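# Bend the rod into a standing arch on the board

## Task

Curve the rod into an arch that stands upright, its two ends each seated in a separate socket of the board, and leave it that way without the robot holding it.

## Robot and tools

Robot: two arms, left_arm and right_arm, each with a two-finger parallel gripper and a wrist camera. Base positions in the scene frame: left_arm at (0, +0.328, +0.010) m, right_arm at (+0.042, -0.292, +0.025) m, both turned by well under a degree about z.

Frames: the scene frame has its origin at table-top height, halfway between the two nominal bases, +z up, +x out over the table, and left_arm toward +y (arm names do not match image left/right). Fixed cameras and the table use the scene frame. Each arm reports its hand pose, velocities and targets in its own base frame. Motion offsets are taken along the axes of that arm's current Hand target. On a gripper the fingers point along its +z and close along its y. end_effector_position is the spot between the pads, roughly 1 cm short of the fingertips.

Row layout (shared by execute_actions and move): one flat list of 14 numbers, each in [-1, 1]: left_arm dx, dy, dz, rx, ry, rz, opening, then right_arm in the same order. Include both arms even if one stays still. dx..rz are an offset, not a pose: they are measured from that arm's Hand target as it stood when the action or move began, along that target's axes. Scale: 1.0 equals 0.6 m for dx/dy/dz and 180 degrees for the rotation vector rx/ry/rz. Because each new action starts from the current Hand target, sending the same offset twice moves the arm twice. Six zeros re-request the current Hand target. The opening is absolute, not an offset: +1 is fully open (0.094 m), -1 is shut. A 0 there means half open, so to keep a gripper as is, repeat its current command (see Tool commands).

execute_actions(actions, cameras): actions is a list of actions; each action is a table of up to 15 rows, one row per 1/30 s step, and a short table repeats its final row for the remaining steps. Every row in an action counts from the same start pose. cameras: list of names, ["all"], [] or null; with an empty actions list all images come back by default, otherwise none.

move(target, speed, blend, opening_speed, grip_force, blocking, cameras): target is one 14-number row or a list of up to 15 rows, all offsets from the same starting Hand targets. The grippers travel in straight lines, with no obstacle avoidance, at most 10 s in all. speed: m/s, 0.002 to 2.9, default 0.25 (turning up to twice that in rad/s), one value or one per target. blend: corner rounding radius in m for lists, 0 means stop at each point. opening_speed: rate of change of the commanded opening per second on the -1..+1 scale, at least 0.2; use a slow value when closing on something that may deform. grip_force: newtons per pad, 10 to 50, one value or one per arm; it persists, and below 50 the fingers close slowly. blocking=false returns after about 0.5 s while the move continues. The result adds a move: line giving the ending (done, off_target, moving, held, fault) and any limits (limits=paced means the pose was clipped, limits=held means steps were withheld). done means resting within 10 mm and 2 degrees of the target; it does not say whether anything is touched.

wait(seconds): 0 to 10 s, arms keep their last command; a running move goes on. stop(): brakes a running move. zoom_image(camera, region): camera is cam_high, cam_low, cam_left_wrist or cam_right_wrist; region [x0, y0, x1, y1] in pixels from the top-left, no more than 504 wide or high, from that camera's latest image. read_manual(section="licences") gives URDF licence texts only. finished_scene(scene): integer scene number 1 to 3; ends the current scene irreversibly, so only call it once the arch stands by itself.

Result lines: Hand target (commanded pose after clipping, the base for the next offset), end_effector_position in metres and end_effector_quat_wxyz in the arm base frame, grip_measured (opening on the command scale; reads slightly wide when empty and somewhat narrow when squeezing), Joint positions (last value is the finger opening in m), Joint velocities (may say within noise), Joint torques, Motor temperatures, Tool commands. Images are 672x504.

Behaviour to expect: grippers often stop short of or sag below the target, especially when reaching far; check the pose after each move and send the remaining distance or correct tilt. Commanded orientation is limited to 40 degrees from the measured one per step. Small moves may not happen or may drift sideways. Gripping force rises sharply once the command goes past first contact; to release, command well above grip_measured.

Avoid: dropping the rod or letting go of it while it moves; anything leaving the table; striking the board, table or fixtures, and fast contact or targets placed deep past a contact (an arm blocked by something keeps pushing until sent back past its gripper). Never let the grippers, wrist cameras or arms touch each other, or one gripper close on the other's fingers. Do not strain a wrist camera cable. Route paths around an arm's own base, not close past it. Limit long stretched holds and pushing toward unreachable poses: motors heat, MOTOR HOT appears at 75 °C, and at 90 °C the arm folds up and stops working.

Each tool is called after "Emit:" as name(argument=value, ...), one argument or row to a line, values as JSON.

## Session

Emit:
execute_actions(
  actions=[],
)

Emit:
zoom_image(
  camera="cam_high",
  region=[280, 200, 460, 420],
)

Emit:
zoom_image(
  camera="cam_low",
  region=[220, 280, 460, 440],
)

Scene clock: 0.00 s.
left_arm: end_effector_position=(+0.3883, -0.0450, +0.0885) grip_measured=+1.000 end_effector_quat_wxyz=(+0.583, +0.073, +0.809, -0.029) | right_arm: end_effector_position=(+0.3874, -0.0420, +0.1020) grip_measured=+1.000 end_effector_quat_wxyz=(+0.591, +0.116, +0.793, -0.088)
Joint positions: left_arm=[-0.097 1.555 0.333 0.897 0.041 0.054 0.094] | right_arm=[0.027 1.525 0.348 0.873 0.306 0.091 0.094]
Joint velocities: within noise
Joint torques (N m): no reading
Motor temperatures (°C): left_arm=[22 25 31 33 22 23 22] | right_arm=[25 25 34 31 25 23 22]
Heat: left arm: 33 °C; right arm: 34 °C.
Hand target: left_arm +0.3941, -0.0450, +0.1038; +0.602, +0.073, +0.795, -0.027 | right_arm +0.3904, -0.0427, +0.1098; +0.599, +0.120, +0.787, -0.087
Tool commands: left_gripper/opening=+1.0 right_gripper/opening=+1.0
camera_calibration:
cam_left_wrist: T_world_to_cam=[[-0.110229, -0.991817, -0.0644143, 0.013153], [-0.691535, 0.123083, -0.71178, 0.372235], [0.713883, -0.0339139, -0.699443, -0.0981316], [0, 0, 0, 1]] pos_world=[0.328918, -0.0360984, 0.197159]
cam_right_wrist: T_world_to_cam=[[-0.256972, -0.966141, -0.0231677, 0.0695484], [-0.665725, 0.194344, -0.720445, 0.371063], [0.700554, -0.169711, -0.693125, -0.0872033], [0, 0, 0, 1]] pos_world=[0.325988, -0.0197194, 0.208499]

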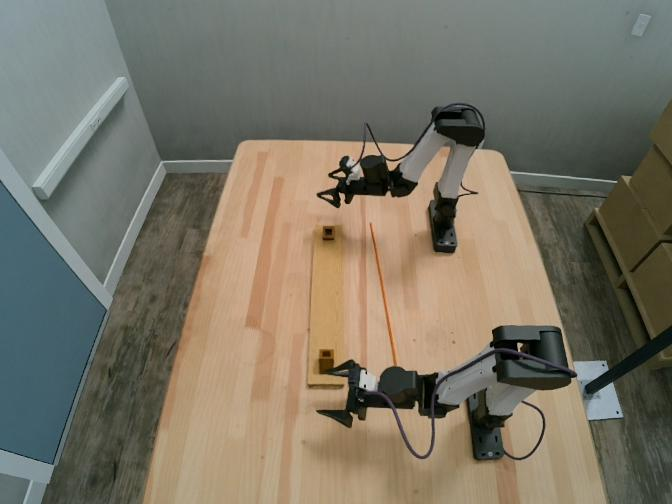

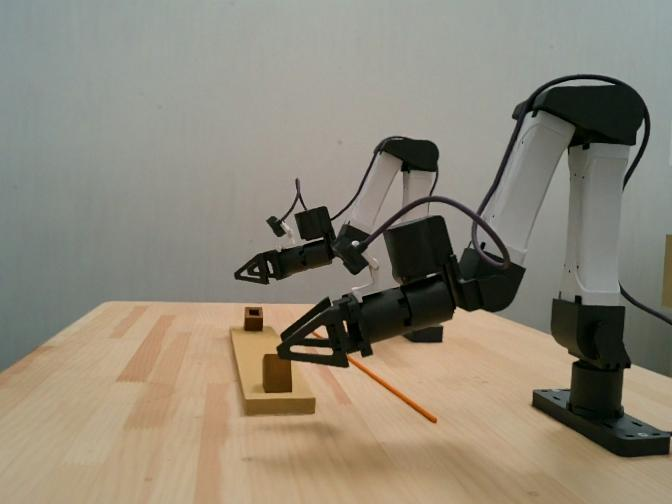

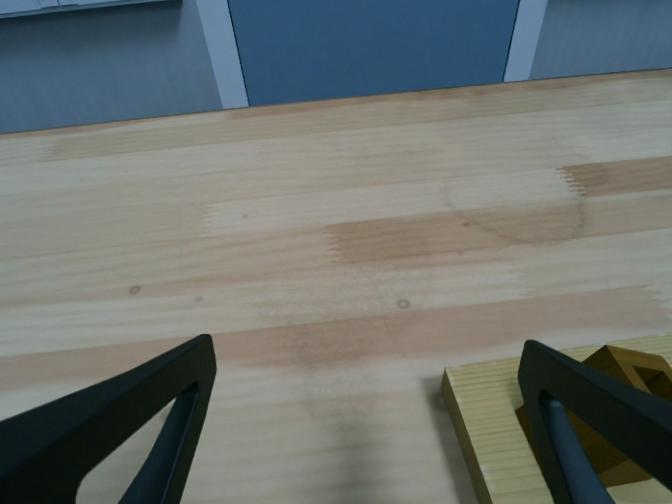

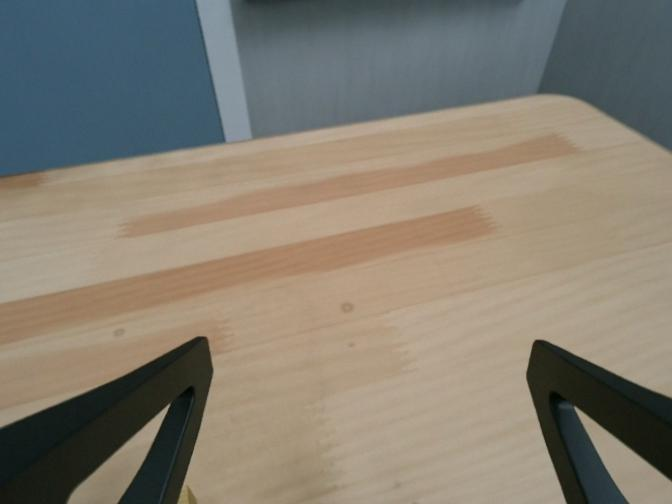

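Scaled by 2.291 from the camera's 672x504 image, which has a finer 960x720 frame.

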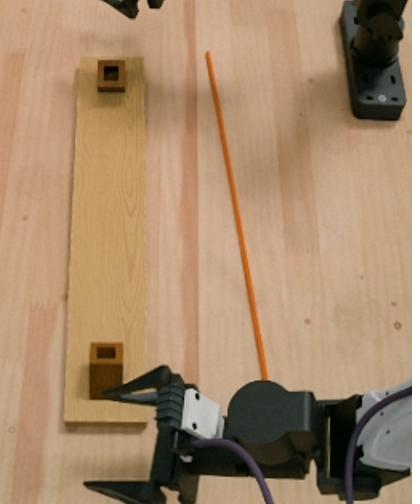

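Scaled by 2.100 from the camera's 672x504 image, which has a finer 960x720 frame.

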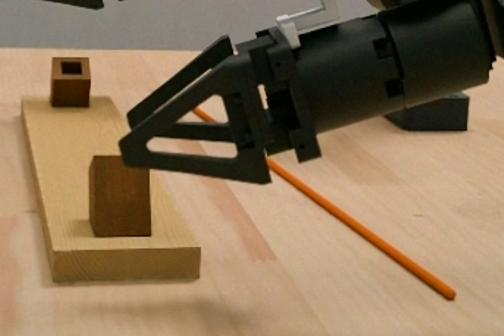

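Emit:
move(
  target=[0.1561, -0.1355, -0.2598, 0.2690, 0.3553, 0.3611, 0.0, 0.1949, 0.0717, -0.2588, -0.3617, 0.2934, -0.5760, 0.0],
  speed=0.33,
  cameras=["all"],
)

Scene clock: 23.83 s.
left_arm: end_effector_position=(+0.2024, -0.0947, +0.0460) grip_measured=+0.003 end_effector_quat_wxyz=(-0.032, +0.664, +0.746, +0.017) | right_arm: end_effector_position=(+0.2232, +0.0514, +0.0331) grip_measured=+0.002 end_effector_quat_wxyz=(+0.056, +0.745, -0.662, +0.058)
Joint positions: left_arm=[-0.476 1.489 0.913 -1.048 -0.049 0.977 0.047] | right_arm=[0.345 1.517 0.877 -0.974 0.156 -1.341 0.047]
Joint torques (N m): left_arm=[-0.68 -4.05 7.6 0.27 -0.19 0.25] | right_arm=[0.16 -4.1 8.01 0.15 0.02 -0.14]
Motor temperatures (°C): left_arm=[22 26 33 39 22 23 22] | right_arm=[25 27 36 35 25 23 22]
Heat: left arm: 39 °C; right arm: 36 °C.
Hand target: left_arm +0.2087, -0.0972, +0.0529; -0.026, +0.672, +0.740, +0.023 | right_arm +0.2302, +0.0517, +0.0387; +0.057, +0.751, -0.654, +0.066
Off the commanded pose: left_arm 0.010 m, 2 deg | right_arm 0.009 m, 1 deg.
move: done
camera_calibration:
cam_left_wrist: T_world_to_cam=[[-0.994356, -0.101512, -0.0308333, 0.202323], [-0.103266, 0.859466, 0.500654, 0.114355], [-0.0243223, 0.501012, -0.865098, 0.21079], [0, 0, 0, 1]] pos_world=[0.218117, -0.183355, 0.13134]
cam_right_wrist: T_world_to_cam=[[0.994481, 0.095943, -0.0424477, -0.217338], [0.102287, -0.796701, 0.595655, 0.0299181], [0.0233308, -0.596709, -0.802118, 0.172736], [0, 0, 0, 1]] pos_world=[0.209048, 0.147761, 0.111509]

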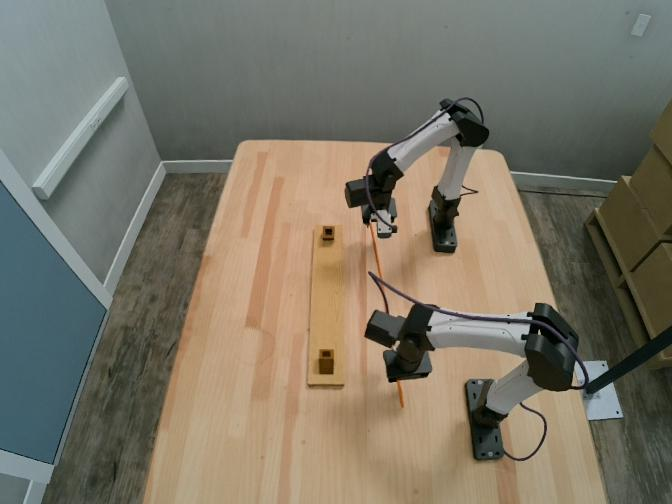

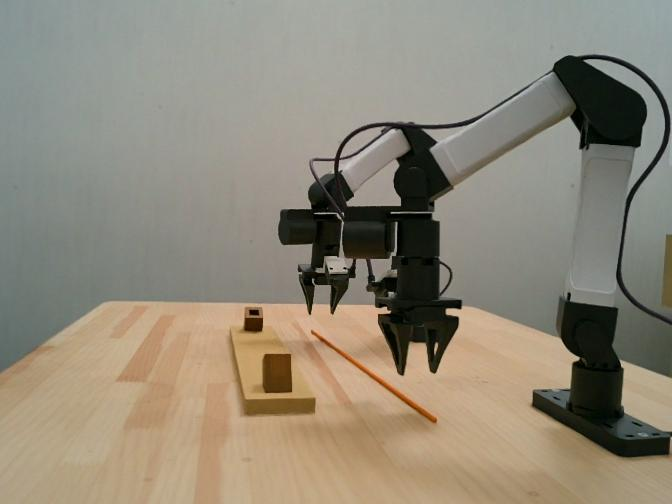

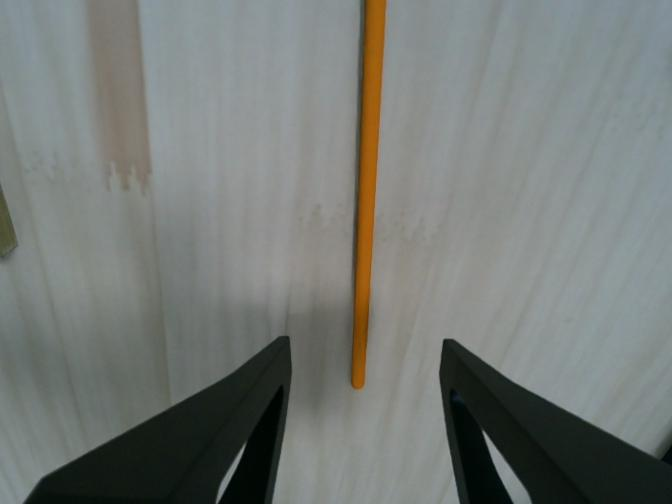

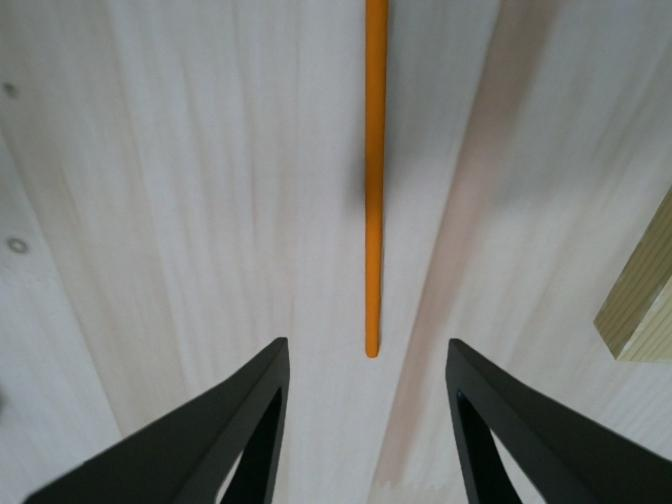

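Emit:
move(
  target=[
    [-0.0095, 0.0030, 0.0688, 0, 0, 0.006, -0.4, -0.0161, -0.0022, 0.0718, 0, 0, -0.007, -0.4],
    [-0.0119, 0.0038, 0.0860, 0, 0, 0.006, -0.4, -0.0201, -0.0028, 0.0898, 0, 0, -0.007, -0.4],
  ],
  speed=[0.1, 0.03],
  blend=[0.005, 0],
  cameras=["cam_low", "cam_left_wrist", "cam_right_wrist"],
)

Scene clock: 31.47 s.
left_arm: end_effector_position=(+0.2043, -0.0957, +0.0009) grip_measured=-0.397 end_effector_quat_wxyz=(-0.040, +0.669, +0.742, +0.015) | right_arm: end_effector_position=(+0.2301, +0.0539, -0.0131) grip_measured=-0.398 end_effector_quat_wxyz=(+0.056, +0.749, -0.657, +0.058)
Joint positions: left_arm=[-0.476 1.595 0.816 -0.863 -0.049 0.99 0.028] | right_arm=[0.345 1.64 0.791 -0.764 0.156 -1.354 0.028]
Joint torques (N m): left_arm=[-0.76 -4.46 4.85 0.64 -0.19 0.25] | right_arm=[0.24 -4.71 4.22 0.57 0.01 -0.14]
Heat: left arm: 37 °C; right arm: 37 °C.
Hand target: left_arm +0.2113, -0.1005, +0.0009; -0.026, +0.679, +0.733, +0.023 | right_arm +0.2316, +0.0544, -0.0165; +0.058, +0.759, -0.646, +0.066
Off the commanded pose: left_arm 0.008 m, 2 deg | right_arm 0.004 m, 2 deg.
move: done
camera_calibration:
cam_left_wrist: T_world_to_cam=[[-0.995887, -0.0892229, -0.0157836, 0.204212], [-0.08483, 0.856911, 0.508437, 0.133974], [-0.0318391, 0.507685, -0.860954, 0.174472], [0, 0, 0, 1]] pos_world=[0.220292, -0.18516, 0.0853181]
cam_right_wrist: T_world_to_cam=[[0.993222, 0.108004, -0.0429541, -0.226781], [0.112262, -0.795618, 0.595306, 0.0563194], [0.0301206, -0.596093, -0.80235, 0.135324], [0, 0, 0, 1]] pos_world=[0.214845, 0.149968, 0.0653084]
Images, in order (width x height): cam_low 672x504, cam_left_wrist 672x504, cam_right_wrist 672x504.

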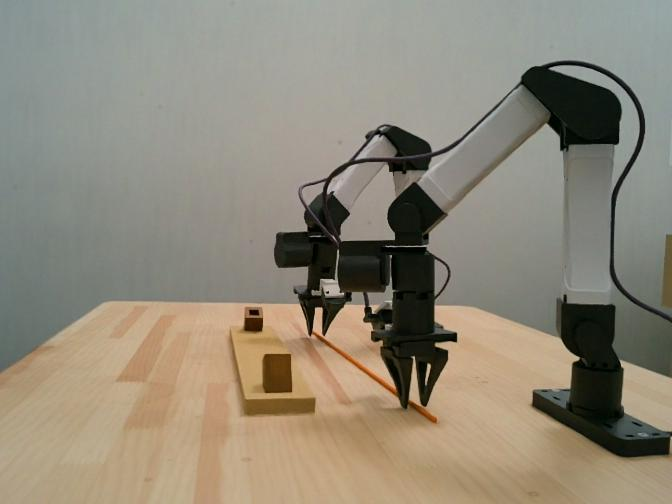

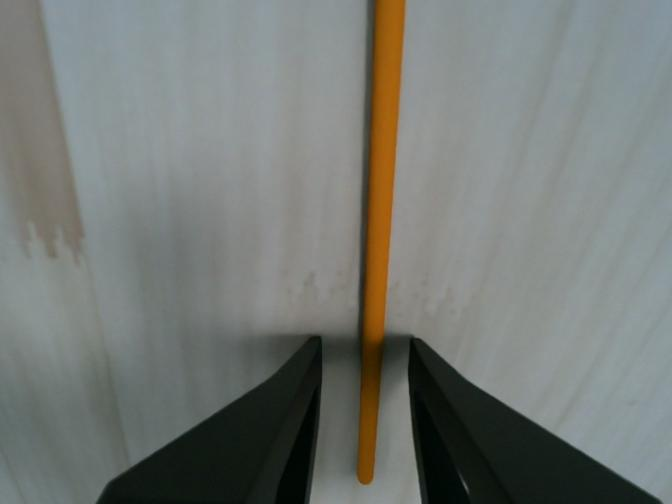

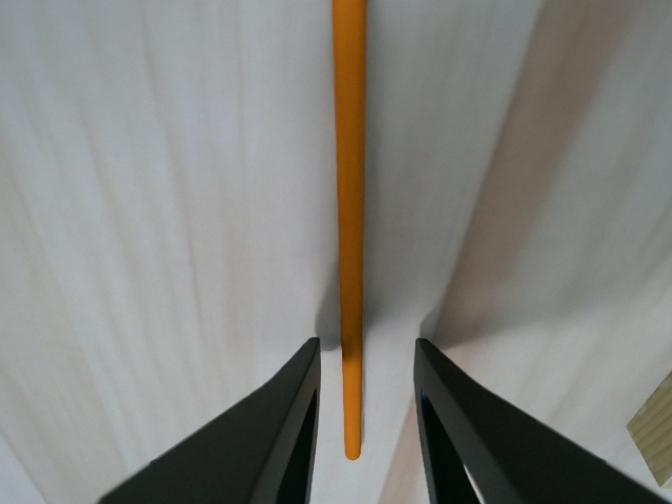

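Emit:
move(
  target=[
    [0, 0, 0, 0, 0, 0, -0.4, -0.001, 0.0078, 0, 0, 0, 0, -0.4],
    [0, 0, 0, 0, 0, 0, -1.0, -0.001, 0.0078, 0, 0, 0, 0, -1.0],
  ],
  speed=0.05,
  opening_speed=0.7,
  cameras=["cam_high", "cam_low", "cam_left_wrist", "cam_right_wrist"],
)

Emit:
zoom_image(
  camera="cam_high",
  region=[300, 215, 370, 265],
)

Emit:
zoom_image(
  camera="cam_high",
  region=[300, 335, 370, 395],
)

Emit:
zoom_image(
  camera="cam_low",
  region=[220, 290, 340, 420],
)

Scene clock: 36.33 s.
left_arm: end_effector_position=(+0.2043, -0.0957, +0.0009) grip_measured=-0.868 end_effector_quat_wxyz=(-0.040, +0.670, +0.742, +0.015) | right_arm: end_effector_position=(+0.2253, +0.0534, -0.0161) grip_measured=-0.907 end_effector_quat_wxyz=(+0.061, +0.751, -0.655, +0.056)
Joint positions: left_arm=[-0.476 1.595 0.816 -0.863 -0.049 0.991 0.006] | right_arm=[0.351 1.64 0.776 -0.759 0.157 -1.354 0.004]
Joint torques (N m): left_arm=[-0.76 -4.46 4.85 0.65 -0.19 0.23] | right_arm=[0.28 -6.13 4.01 0.5 -0.01 -0.07]
Heat: left arm: 36 °C; right arm: 37 °C.
Hand target: left_arm +0.2113, -0.1005, +0.0009; -0.026, +0.679, +0.733, +0.023 | right_arm +0.2268, +0.0542, -0.0166; +0.058, +0.759, -0.646, +0.066
Off the commanded pose: left_arm 0.008 m, 2 deg | right_arm 0.002 m, 2 deg.
move: done
camera_calibration:
cam_left_wrist: T_world_to_cam=[[-0.996027, -0.0876584, -0.0156729, 0.204413], [-0.0834286, 0.857065, 0.508408, 0.133775], [-0.0311335, 0.507696, -0.860974, 0.174368], [0, 0, 0, 1]] pos_world=[0.22019, -0.185261, 0.085318]
cam_right_wrist: T_world_to_cam=[[0.992071, 0.113924, -0.0530792, -0.222262], [0.122938, -0.79185, 0.598214, 0.0557333], [0.0261199, -0.599996, -0.799577, 0.13387], [0, 0, 0, 1]] pos_world=[0.210152, 0.149775, 0.0619017]

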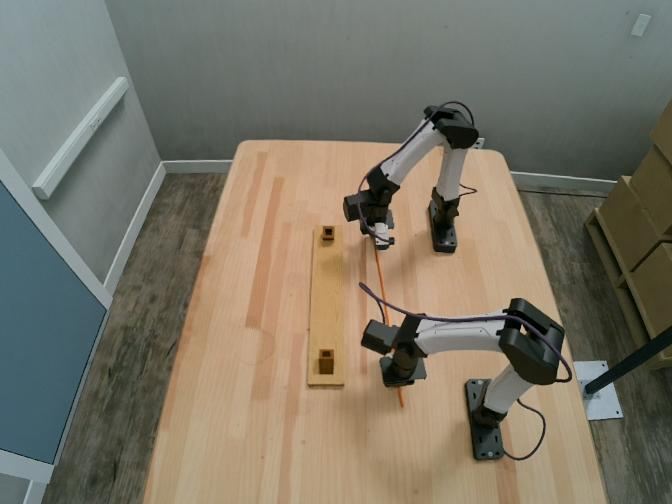

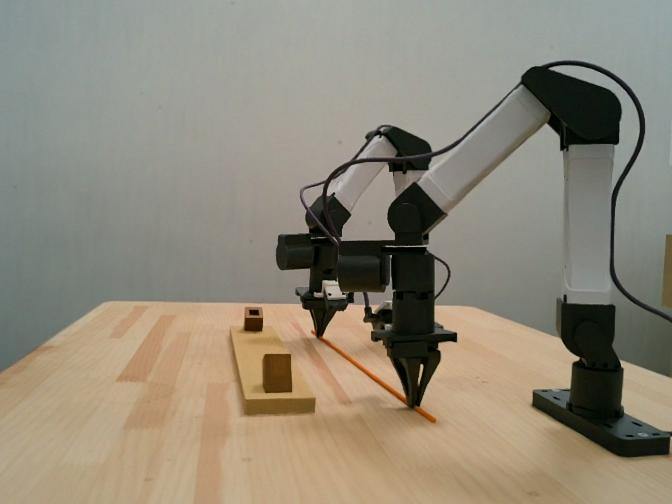

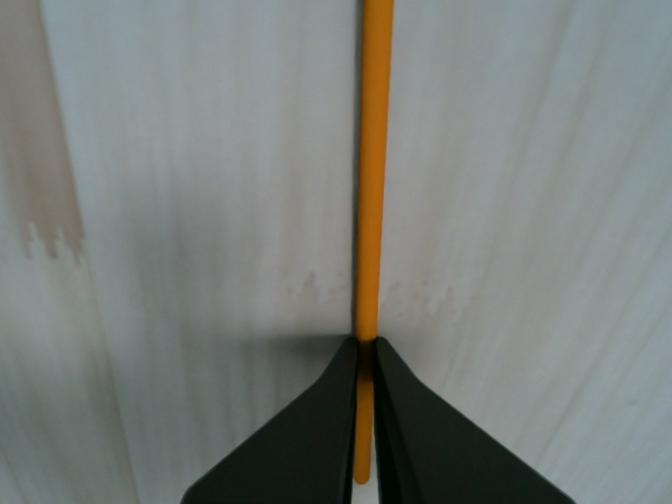

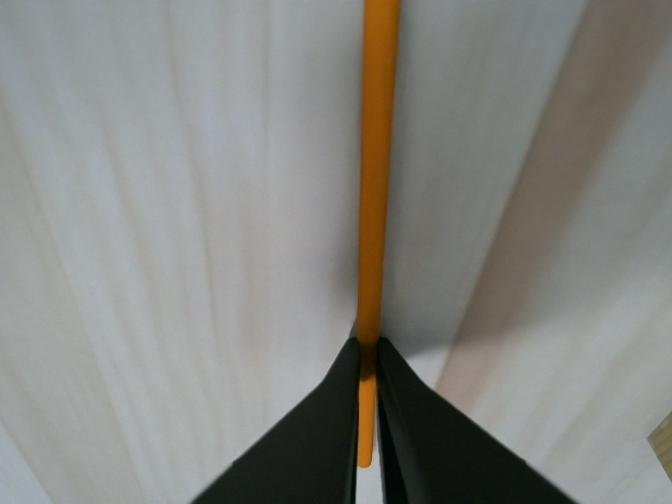

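Scaled by 7.200 from the camera's 672x504 image, which has a finer 960x720 frame.

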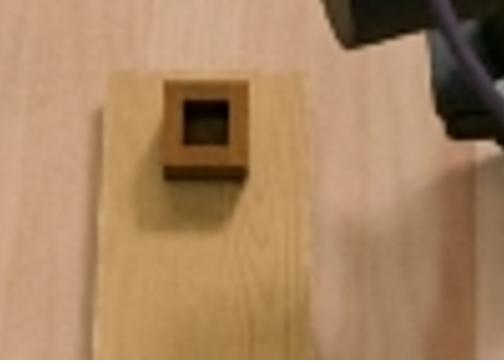

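Scaled by 7.200 from the camera's 672x504 image, which has a finer 960x720 frame.

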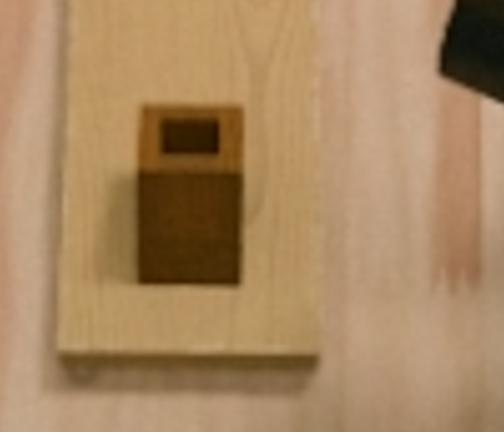

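Scaled by 3.877 from the camera's 672x504 image, which has a finer 960x720 frame.

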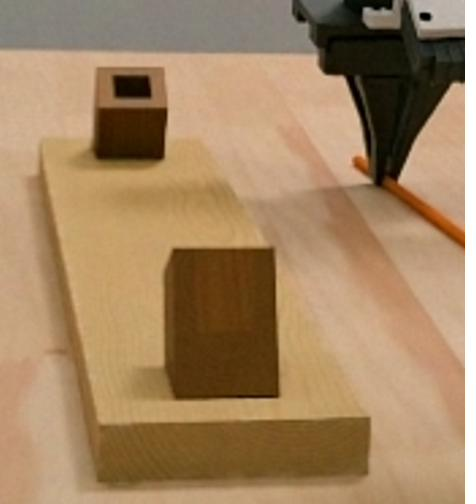

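Emit:
move(
  target=[
    [0.0069, -0.0002, -0.0997, 0, 0, 0, -1.0, 0.0175, 0.0003, -0.0985, 0, 0, 0, -1.0],
    [-0.0218, 0.1778, -0.4093, -0.4612, -0.1886, -0.1734, -1.0, 0.0812, -0.1460, -0.3865, 0.4470, -0.1821, 0.2147, -1.0],
    [-0.17, 0.2726, -0.2632, -0.3748, -0.3910, -0.3294, -1.0, -0.0558, -0.2386, -0.2743, 0.3789, -0.3707, 0.3932, -1.0],
  ],
  speed=[0.15, 0.26, 0.18],
  blend=[0.02, 0.03, 0],
  cameras=["all"],
)

Emit:
zoom_image(
  camera="cam_high",
  region=[290, 310, 370, 390],
)

Emit:
zoom_image(
  camera="cam_high",
  region=[295, 195, 365, 255],
)

Emit:
zoom_image(
  camera="cam_low",
  region=[215, 250, 335, 420],
)

Scene clock: 71.87 s.
left_arm: end_effector_position=(+0.3788, -0.1711, +0.1225) grip_measured=-0.868 end_effector_quat_wxyz=(+0.668, +0.092, +0.730, +0.114) | right_arm: end_effector_position=(+0.3568, +0.1177, +0.1193) grip_measured=-0.907 end_effector_quat_wxyz=(+0.658, -0.130, +0.739, -0.070)
Joint positions: left_arm=[-0.715 1.814 0.477 1.224 -0.755 0.217 0.006] | right_arm=[0.521 1.6 0.248 1.214 0.449 -0.22 0.004]
Joint torques (N m): left_arm=[-1.88 -5.61 6.79 2.92 0.56 -0.32] | right_arm=[1.52 -3.99 5.78 3.31 -0.55 0.69]
Heat: left arm: 37 °C; right arm: 37 °C.
Hand target: left_arm +0.3833, -0.2002, +0.1512; +0.712, +0.074, +0.697, +0.036 | right_arm +0.3589, +0.1380, +0.1391; +0.691, -0.115, +0.713, -0.016
Off the commanded pose: left_arm 0.041 m, 11 deg | right_arm 0.029 m, 8 deg.
move: off_target (left_arm, right_arm)
camera_calibration:
cam_left_wrist: T_world_to_cam=[[0.0646408, -0.950491, -0.303953, -0.140622], [-0.518047, 0.228369, -0.824303, 0.371517], [0.852906, 0.210746, -0.477637, -0.109863], [0, 0, 0, 1]] pos_world=[0.295256, -0.19535, 0.211025]
cam_right_wrist: T_world_to_cam=[[0.136236, -0.957376, 0.254696, 0.0419007], [-0.542994, -0.287197, -0.789098, 0.35315], [0.828612, -0.0307951, -0.558976, -0.104618], [0, 0, 0, 1]] pos_world=[0.272738, 0.138317, 0.209519]

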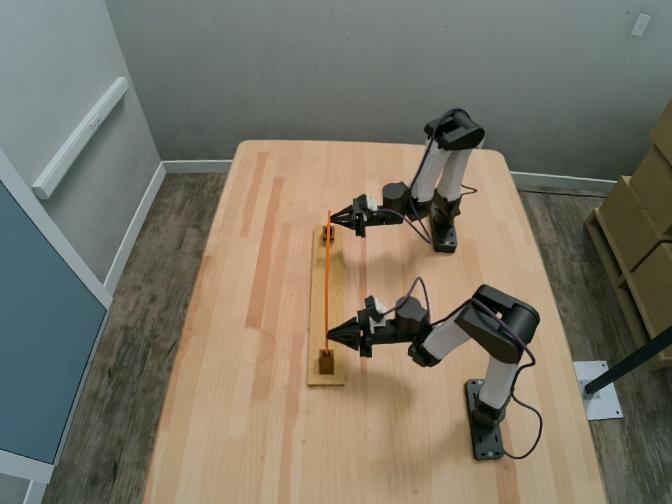

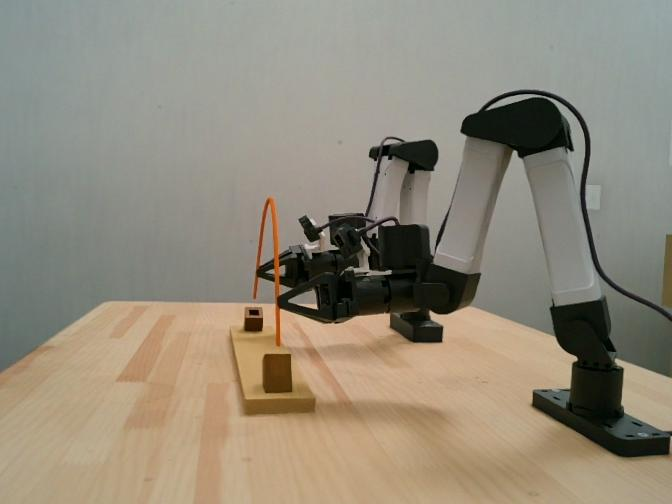

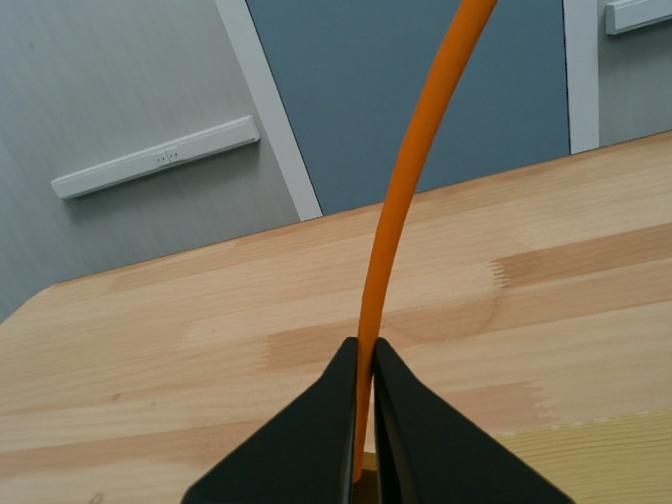

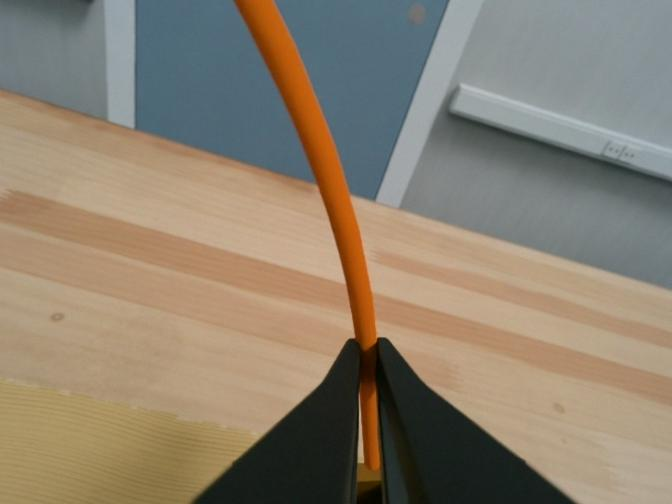

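Scaled by 6.300 from the camera's 672x504 image, which has a finer 960x720 frame.

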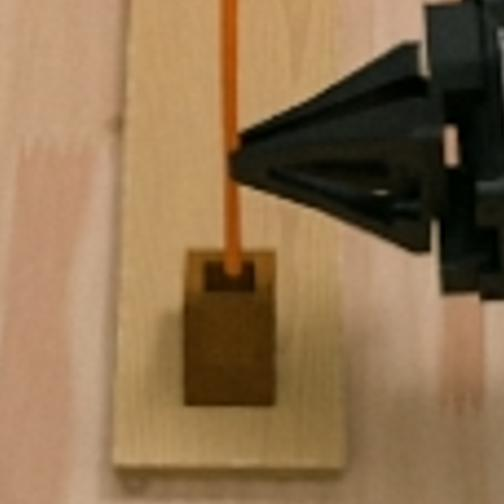

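Scaled by 7.200 from the camera's 672x504 image, which has a finer 960x720 frame.

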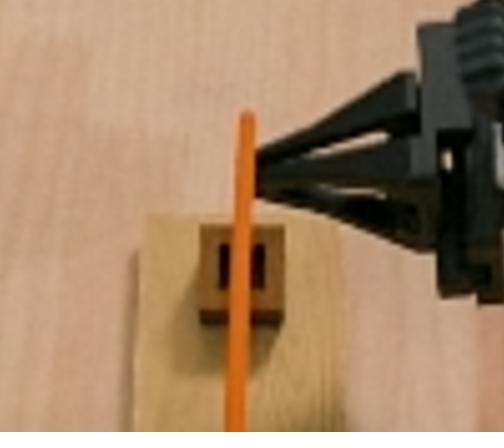

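Scaled by 2.965 from the camera's 672x504 image, which has a finer 960x720 frame.

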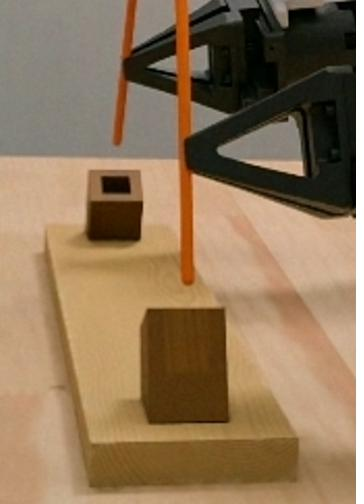

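Emit:
move(
  target=[0.02, -0.0127, 0.0085, 0, 0, 0, -1.0, 0.043, -0.0048, 0.0045, 0, 0, 0, -1.0],
  speed=0.08,
  cameras=["cam_high", "cam_low", "cam_left_wrist", "cam_right_wrist"],
)

Emit:
zoom_image(
  camera="cam_high",
  region=[290, 310, 370, 390],
)

Emit:
zoom_image(
  camera="cam_high",
  region=[295, 195, 365, 255],
)

Emit:
zoom_image(
  camera="cam_low",
  region=[215, 250, 335, 420],
)

Scene clock: 82.33 s.
left_arm: end_effector_position=(+0.3847, -0.1770, +0.1096) grip_measured=-0.868 end_effector_quat_wxyz=(+0.667, +0.092, +0.730, +0.113) | right_arm: end_effector_position=(+0.3619, +0.1147, +0.0998) grip_measured=-0.907 end_effector_quat_wxyz=(+0.662, -0.121, +0.736, -0.072)
Joint positions: left_arm=[-0.717 1.899 0.503 1.28 -0.755 0.213 0.006] | right_arm=[0.507 1.78 0.243 1.41 0.449 -0.215 0.004]
Joint torques (N m): left_arm=[-1.95 -6.04 6.46 2.93 0.52 -0.29] | right_arm=[-0.05 -4.6 3.22 3.4 -0.89 0.6]
Heat: left arm: 42 °C; right arm: 37 °C.
Hand target: left_arm +0.3883, -0.2061, +0.1383; +0.712, +0.074, +0.697, +0.036 | right_arm +0.3615, +0.1308, +0.1142; +0.691, -0.115, +0.713, -0.016
Off the commanded pose: left_arm 0.041 m, 11 deg | right_arm 0.022 m, 8 deg.
move: off_target (left_arm, right_arm)
camera_calibration:
cam_left_wrist: T_world_to_cam=[[0.0631614, -0.951178, -0.302111, -0.150274], [-0.518603, 0.227354, -0.824234, 0.36525], [0.852679, 0.208735, -0.478924, -0.119912], [0, 0, 0, 1]] pos_world=[0.301158, -0.200948, 0.198224]
cam_right_wrist: T_world_to_cam=[[0.119798, -0.961884, 0.245818, 0.0506726], [-0.538816, -0.270956, -0.797659, 0.337257], [0.833862, -0.0368929, -0.550739, -0.121936], [0, 0, 0, 1]] pos_world=[0.277326, 0.135624, 0.189405]

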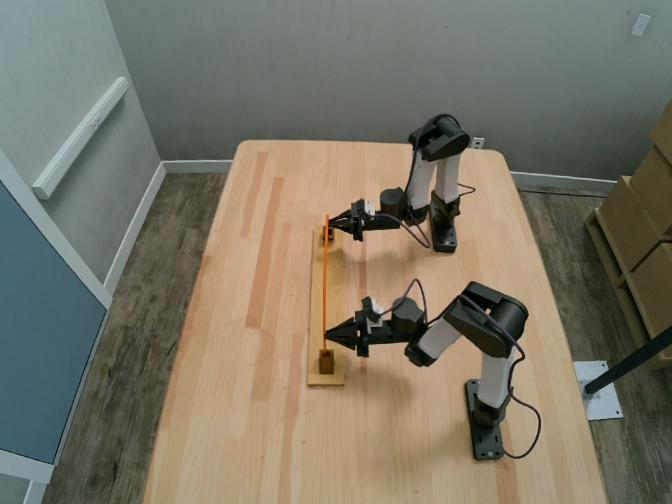

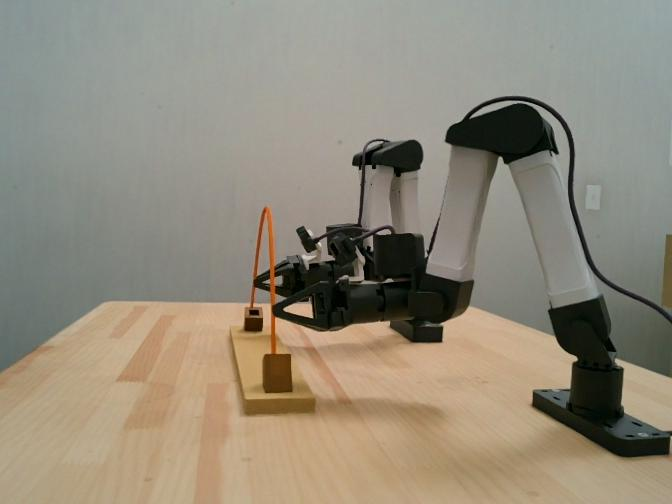

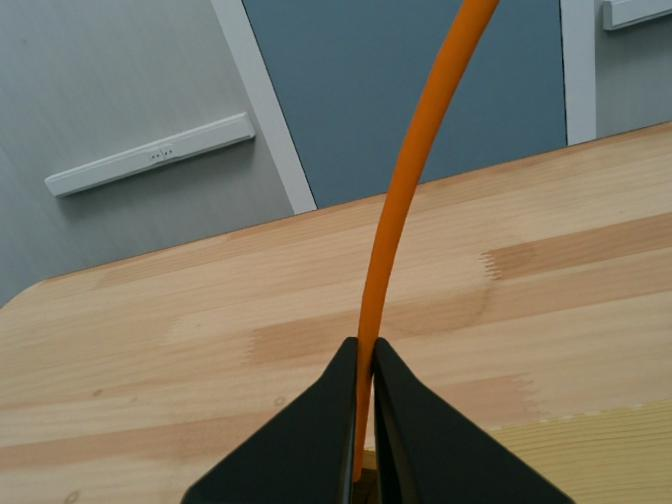

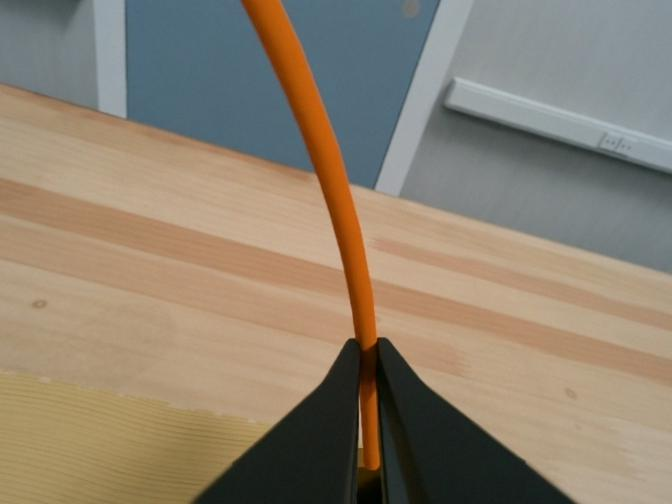

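Scaled by 6.300 from the camera's 672x504 image, which has a finer 960x720 frame.

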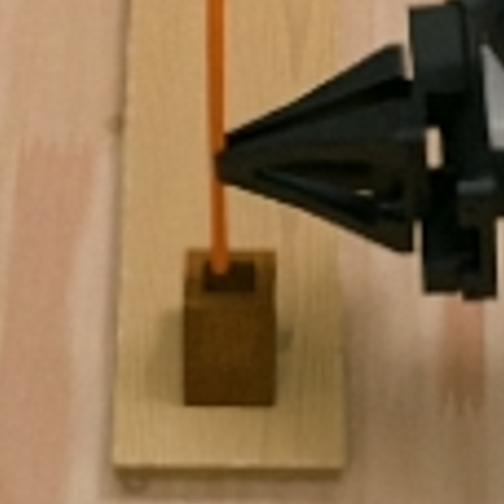

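Scaled by 7.200 from the camera's 672x504 image, which has a finer 960x720 frame.

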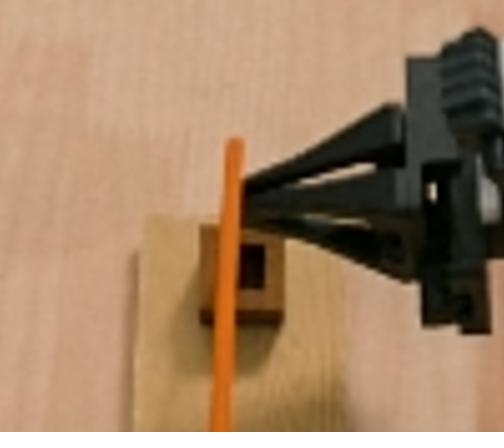

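Scaled by 2.965 from the camera's 672x504 image, which has a finer 960x720 frame.

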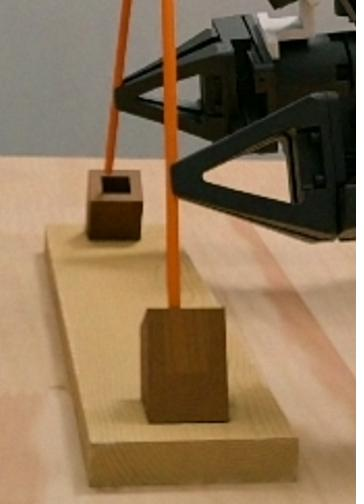

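Emit:
move(
  target=[
    [0.0103, 0.0018, -0.0003, 0, 0, 0.004, -1.0, 0.0132, -0.0053, -0.0057, 0, 0, -0.005, -1.0],
    [0.0563, 0.008, -0.0005, 0, 0, 0.0306, -1.0, 0.067, -0.009, -0.0028, 0, 0, -0.0378, -1.0],
  ],
  speed=0.06,
  blend=[0.003, 0],
  cameras=["cam_high", "cam_low", "cam_left_wrist", "cam_right_wrist"],
)

Emit:
zoom_image(
  camera="cam_high",
  region=[290, 310, 370, 390],
)

Emit:
zoom_image(
  camera="cam_high",
  region=[295, 195, 365, 255],
)

Emit:
zoom_image(
  camera="cam_low",
  region=[215, 250, 335, 420],
)

Scene clock: 92.00 s.
left_arm: end_effector_position=(+0.3869, -0.1750, +0.0805) grip_measured=-0.868 end_effector_quat_wxyz=(+0.664, +0.115, +0.726, +0.135) | right_arm: end_effector_position=(+0.3578, +0.1036, +0.0626) grip_measured=-0.907 end_effector_quat_wxyz=(+0.625, -0.157, +0.758, -0.101)
Joint positions: left_arm=[-0.707 2.058 0.503 1.444 -0.749 0.282 0.006] | right_arm=[0.473 1.898 0.22 1.457 0.42 -0.274 0.004]
Joint torques (N m): left_arm=[-0.54 -6.6 3.66 3.11 0.7 -0.05] | right_arm=[-0.75 -2.67 2.39 3.84 -0.9 0.23]
Motor temperatures (°C): left_arm=[22 29 35 44 23 23 24] | right_arm=[26 27 36 41 25 23 24]
Heat: left arm: 44 °C; right arm: 41 °C.
Hand target: left_arm +0.3891, -0.1961, +0.1057; +0.710, +0.108, +0.692, +0.071 | right_arm +0.3599, +0.1178, +0.0758; +0.689, -0.158, +0.705, -0.057
Off the commanded pose: left_arm 0.033 m, 10 deg | right_arm 0.019 m, 11 deg.
joint sent to its limit (left arm) — joint 4 (wrist pitch), upper limit. The joint targets are off in position, not in orientation.
joint sent to its limit (right arm) — joint 4 (wrist pitch), upper limit. The joint targets are off in position and orientation.
move: off_target (left_arm, right_arm)
camera_calibration:
cam_left_wrist: T_world_to_cam=[[0.0607363, -0.929639, -0.363433, -0.147651], [-0.517882, 0.281913, -0.807665, 0.349849], [0.853293, 0.23727, -0.464321, -0.132558], [0, 0, 0, 1]] pos_world=[0.303259, -0.204437, 0.16735]
cam_right_wrist: T_world_to_cam=[[0.14725, -0.933465, 0.327047, 0.0317342], [-0.599821, -0.347187, -0.720885, 0.327242], [0.786468, -0.0900195, -0.611036, -0.113094], [0, 0, 0, 1]] pos_world=[0.280559, 0.133057, 0.156421]

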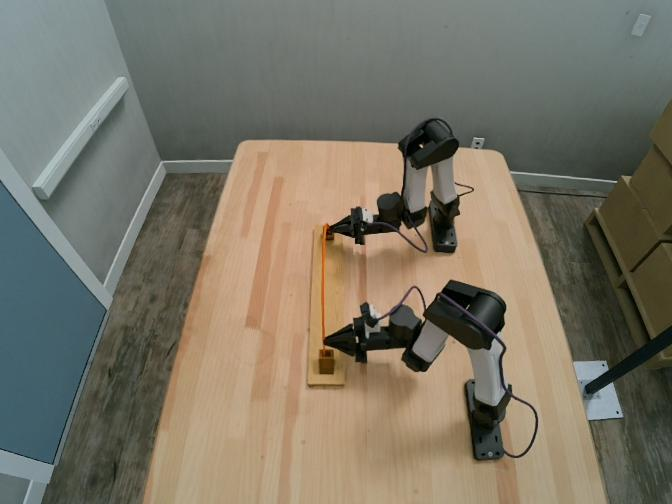

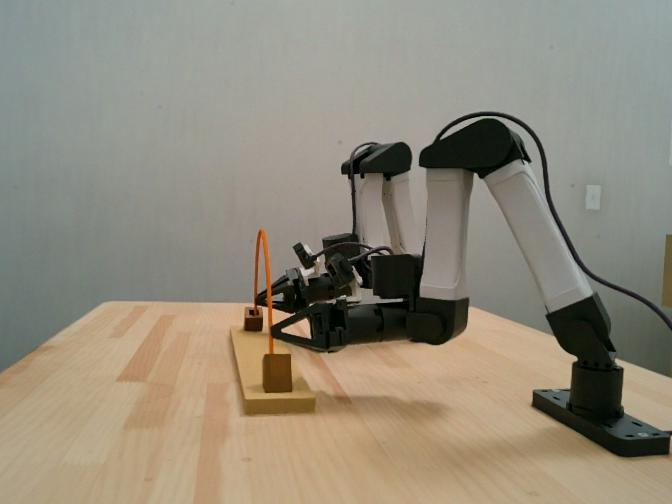

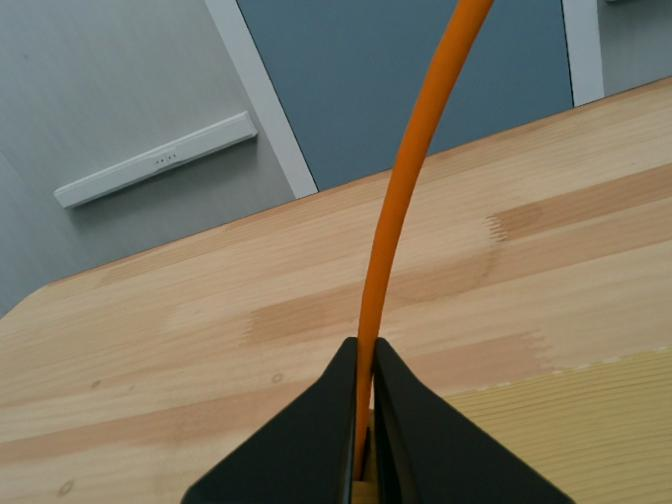

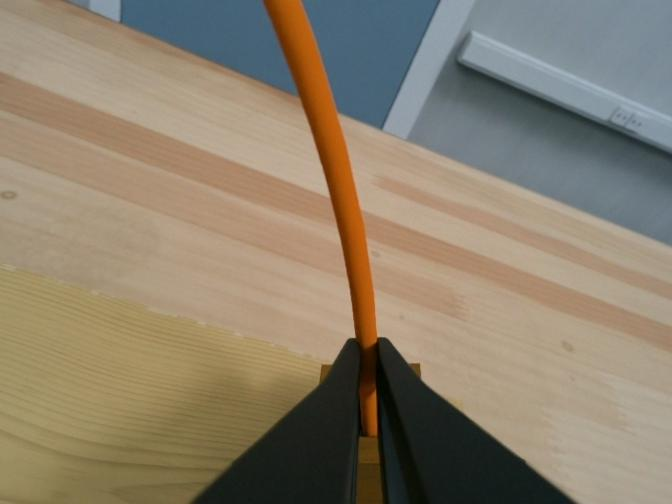

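Scaled by 6.300 from the camera's 672x504 image, which has a finer 960x720 frame.

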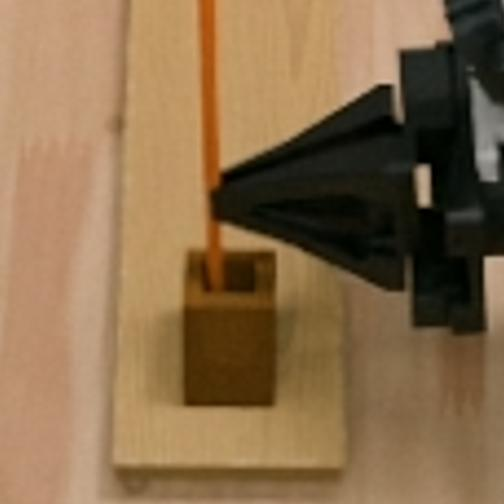

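Scaled by 7.200 from the camera's 672x504 image, which has a finer 960x720 frame.

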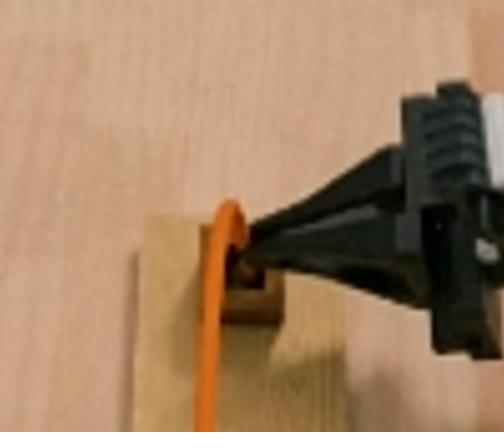

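Scaled by 2.965 from the camera's 672x504 image, which has a finer 960x720 frame.

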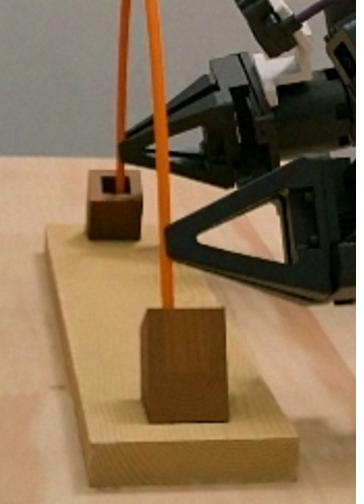

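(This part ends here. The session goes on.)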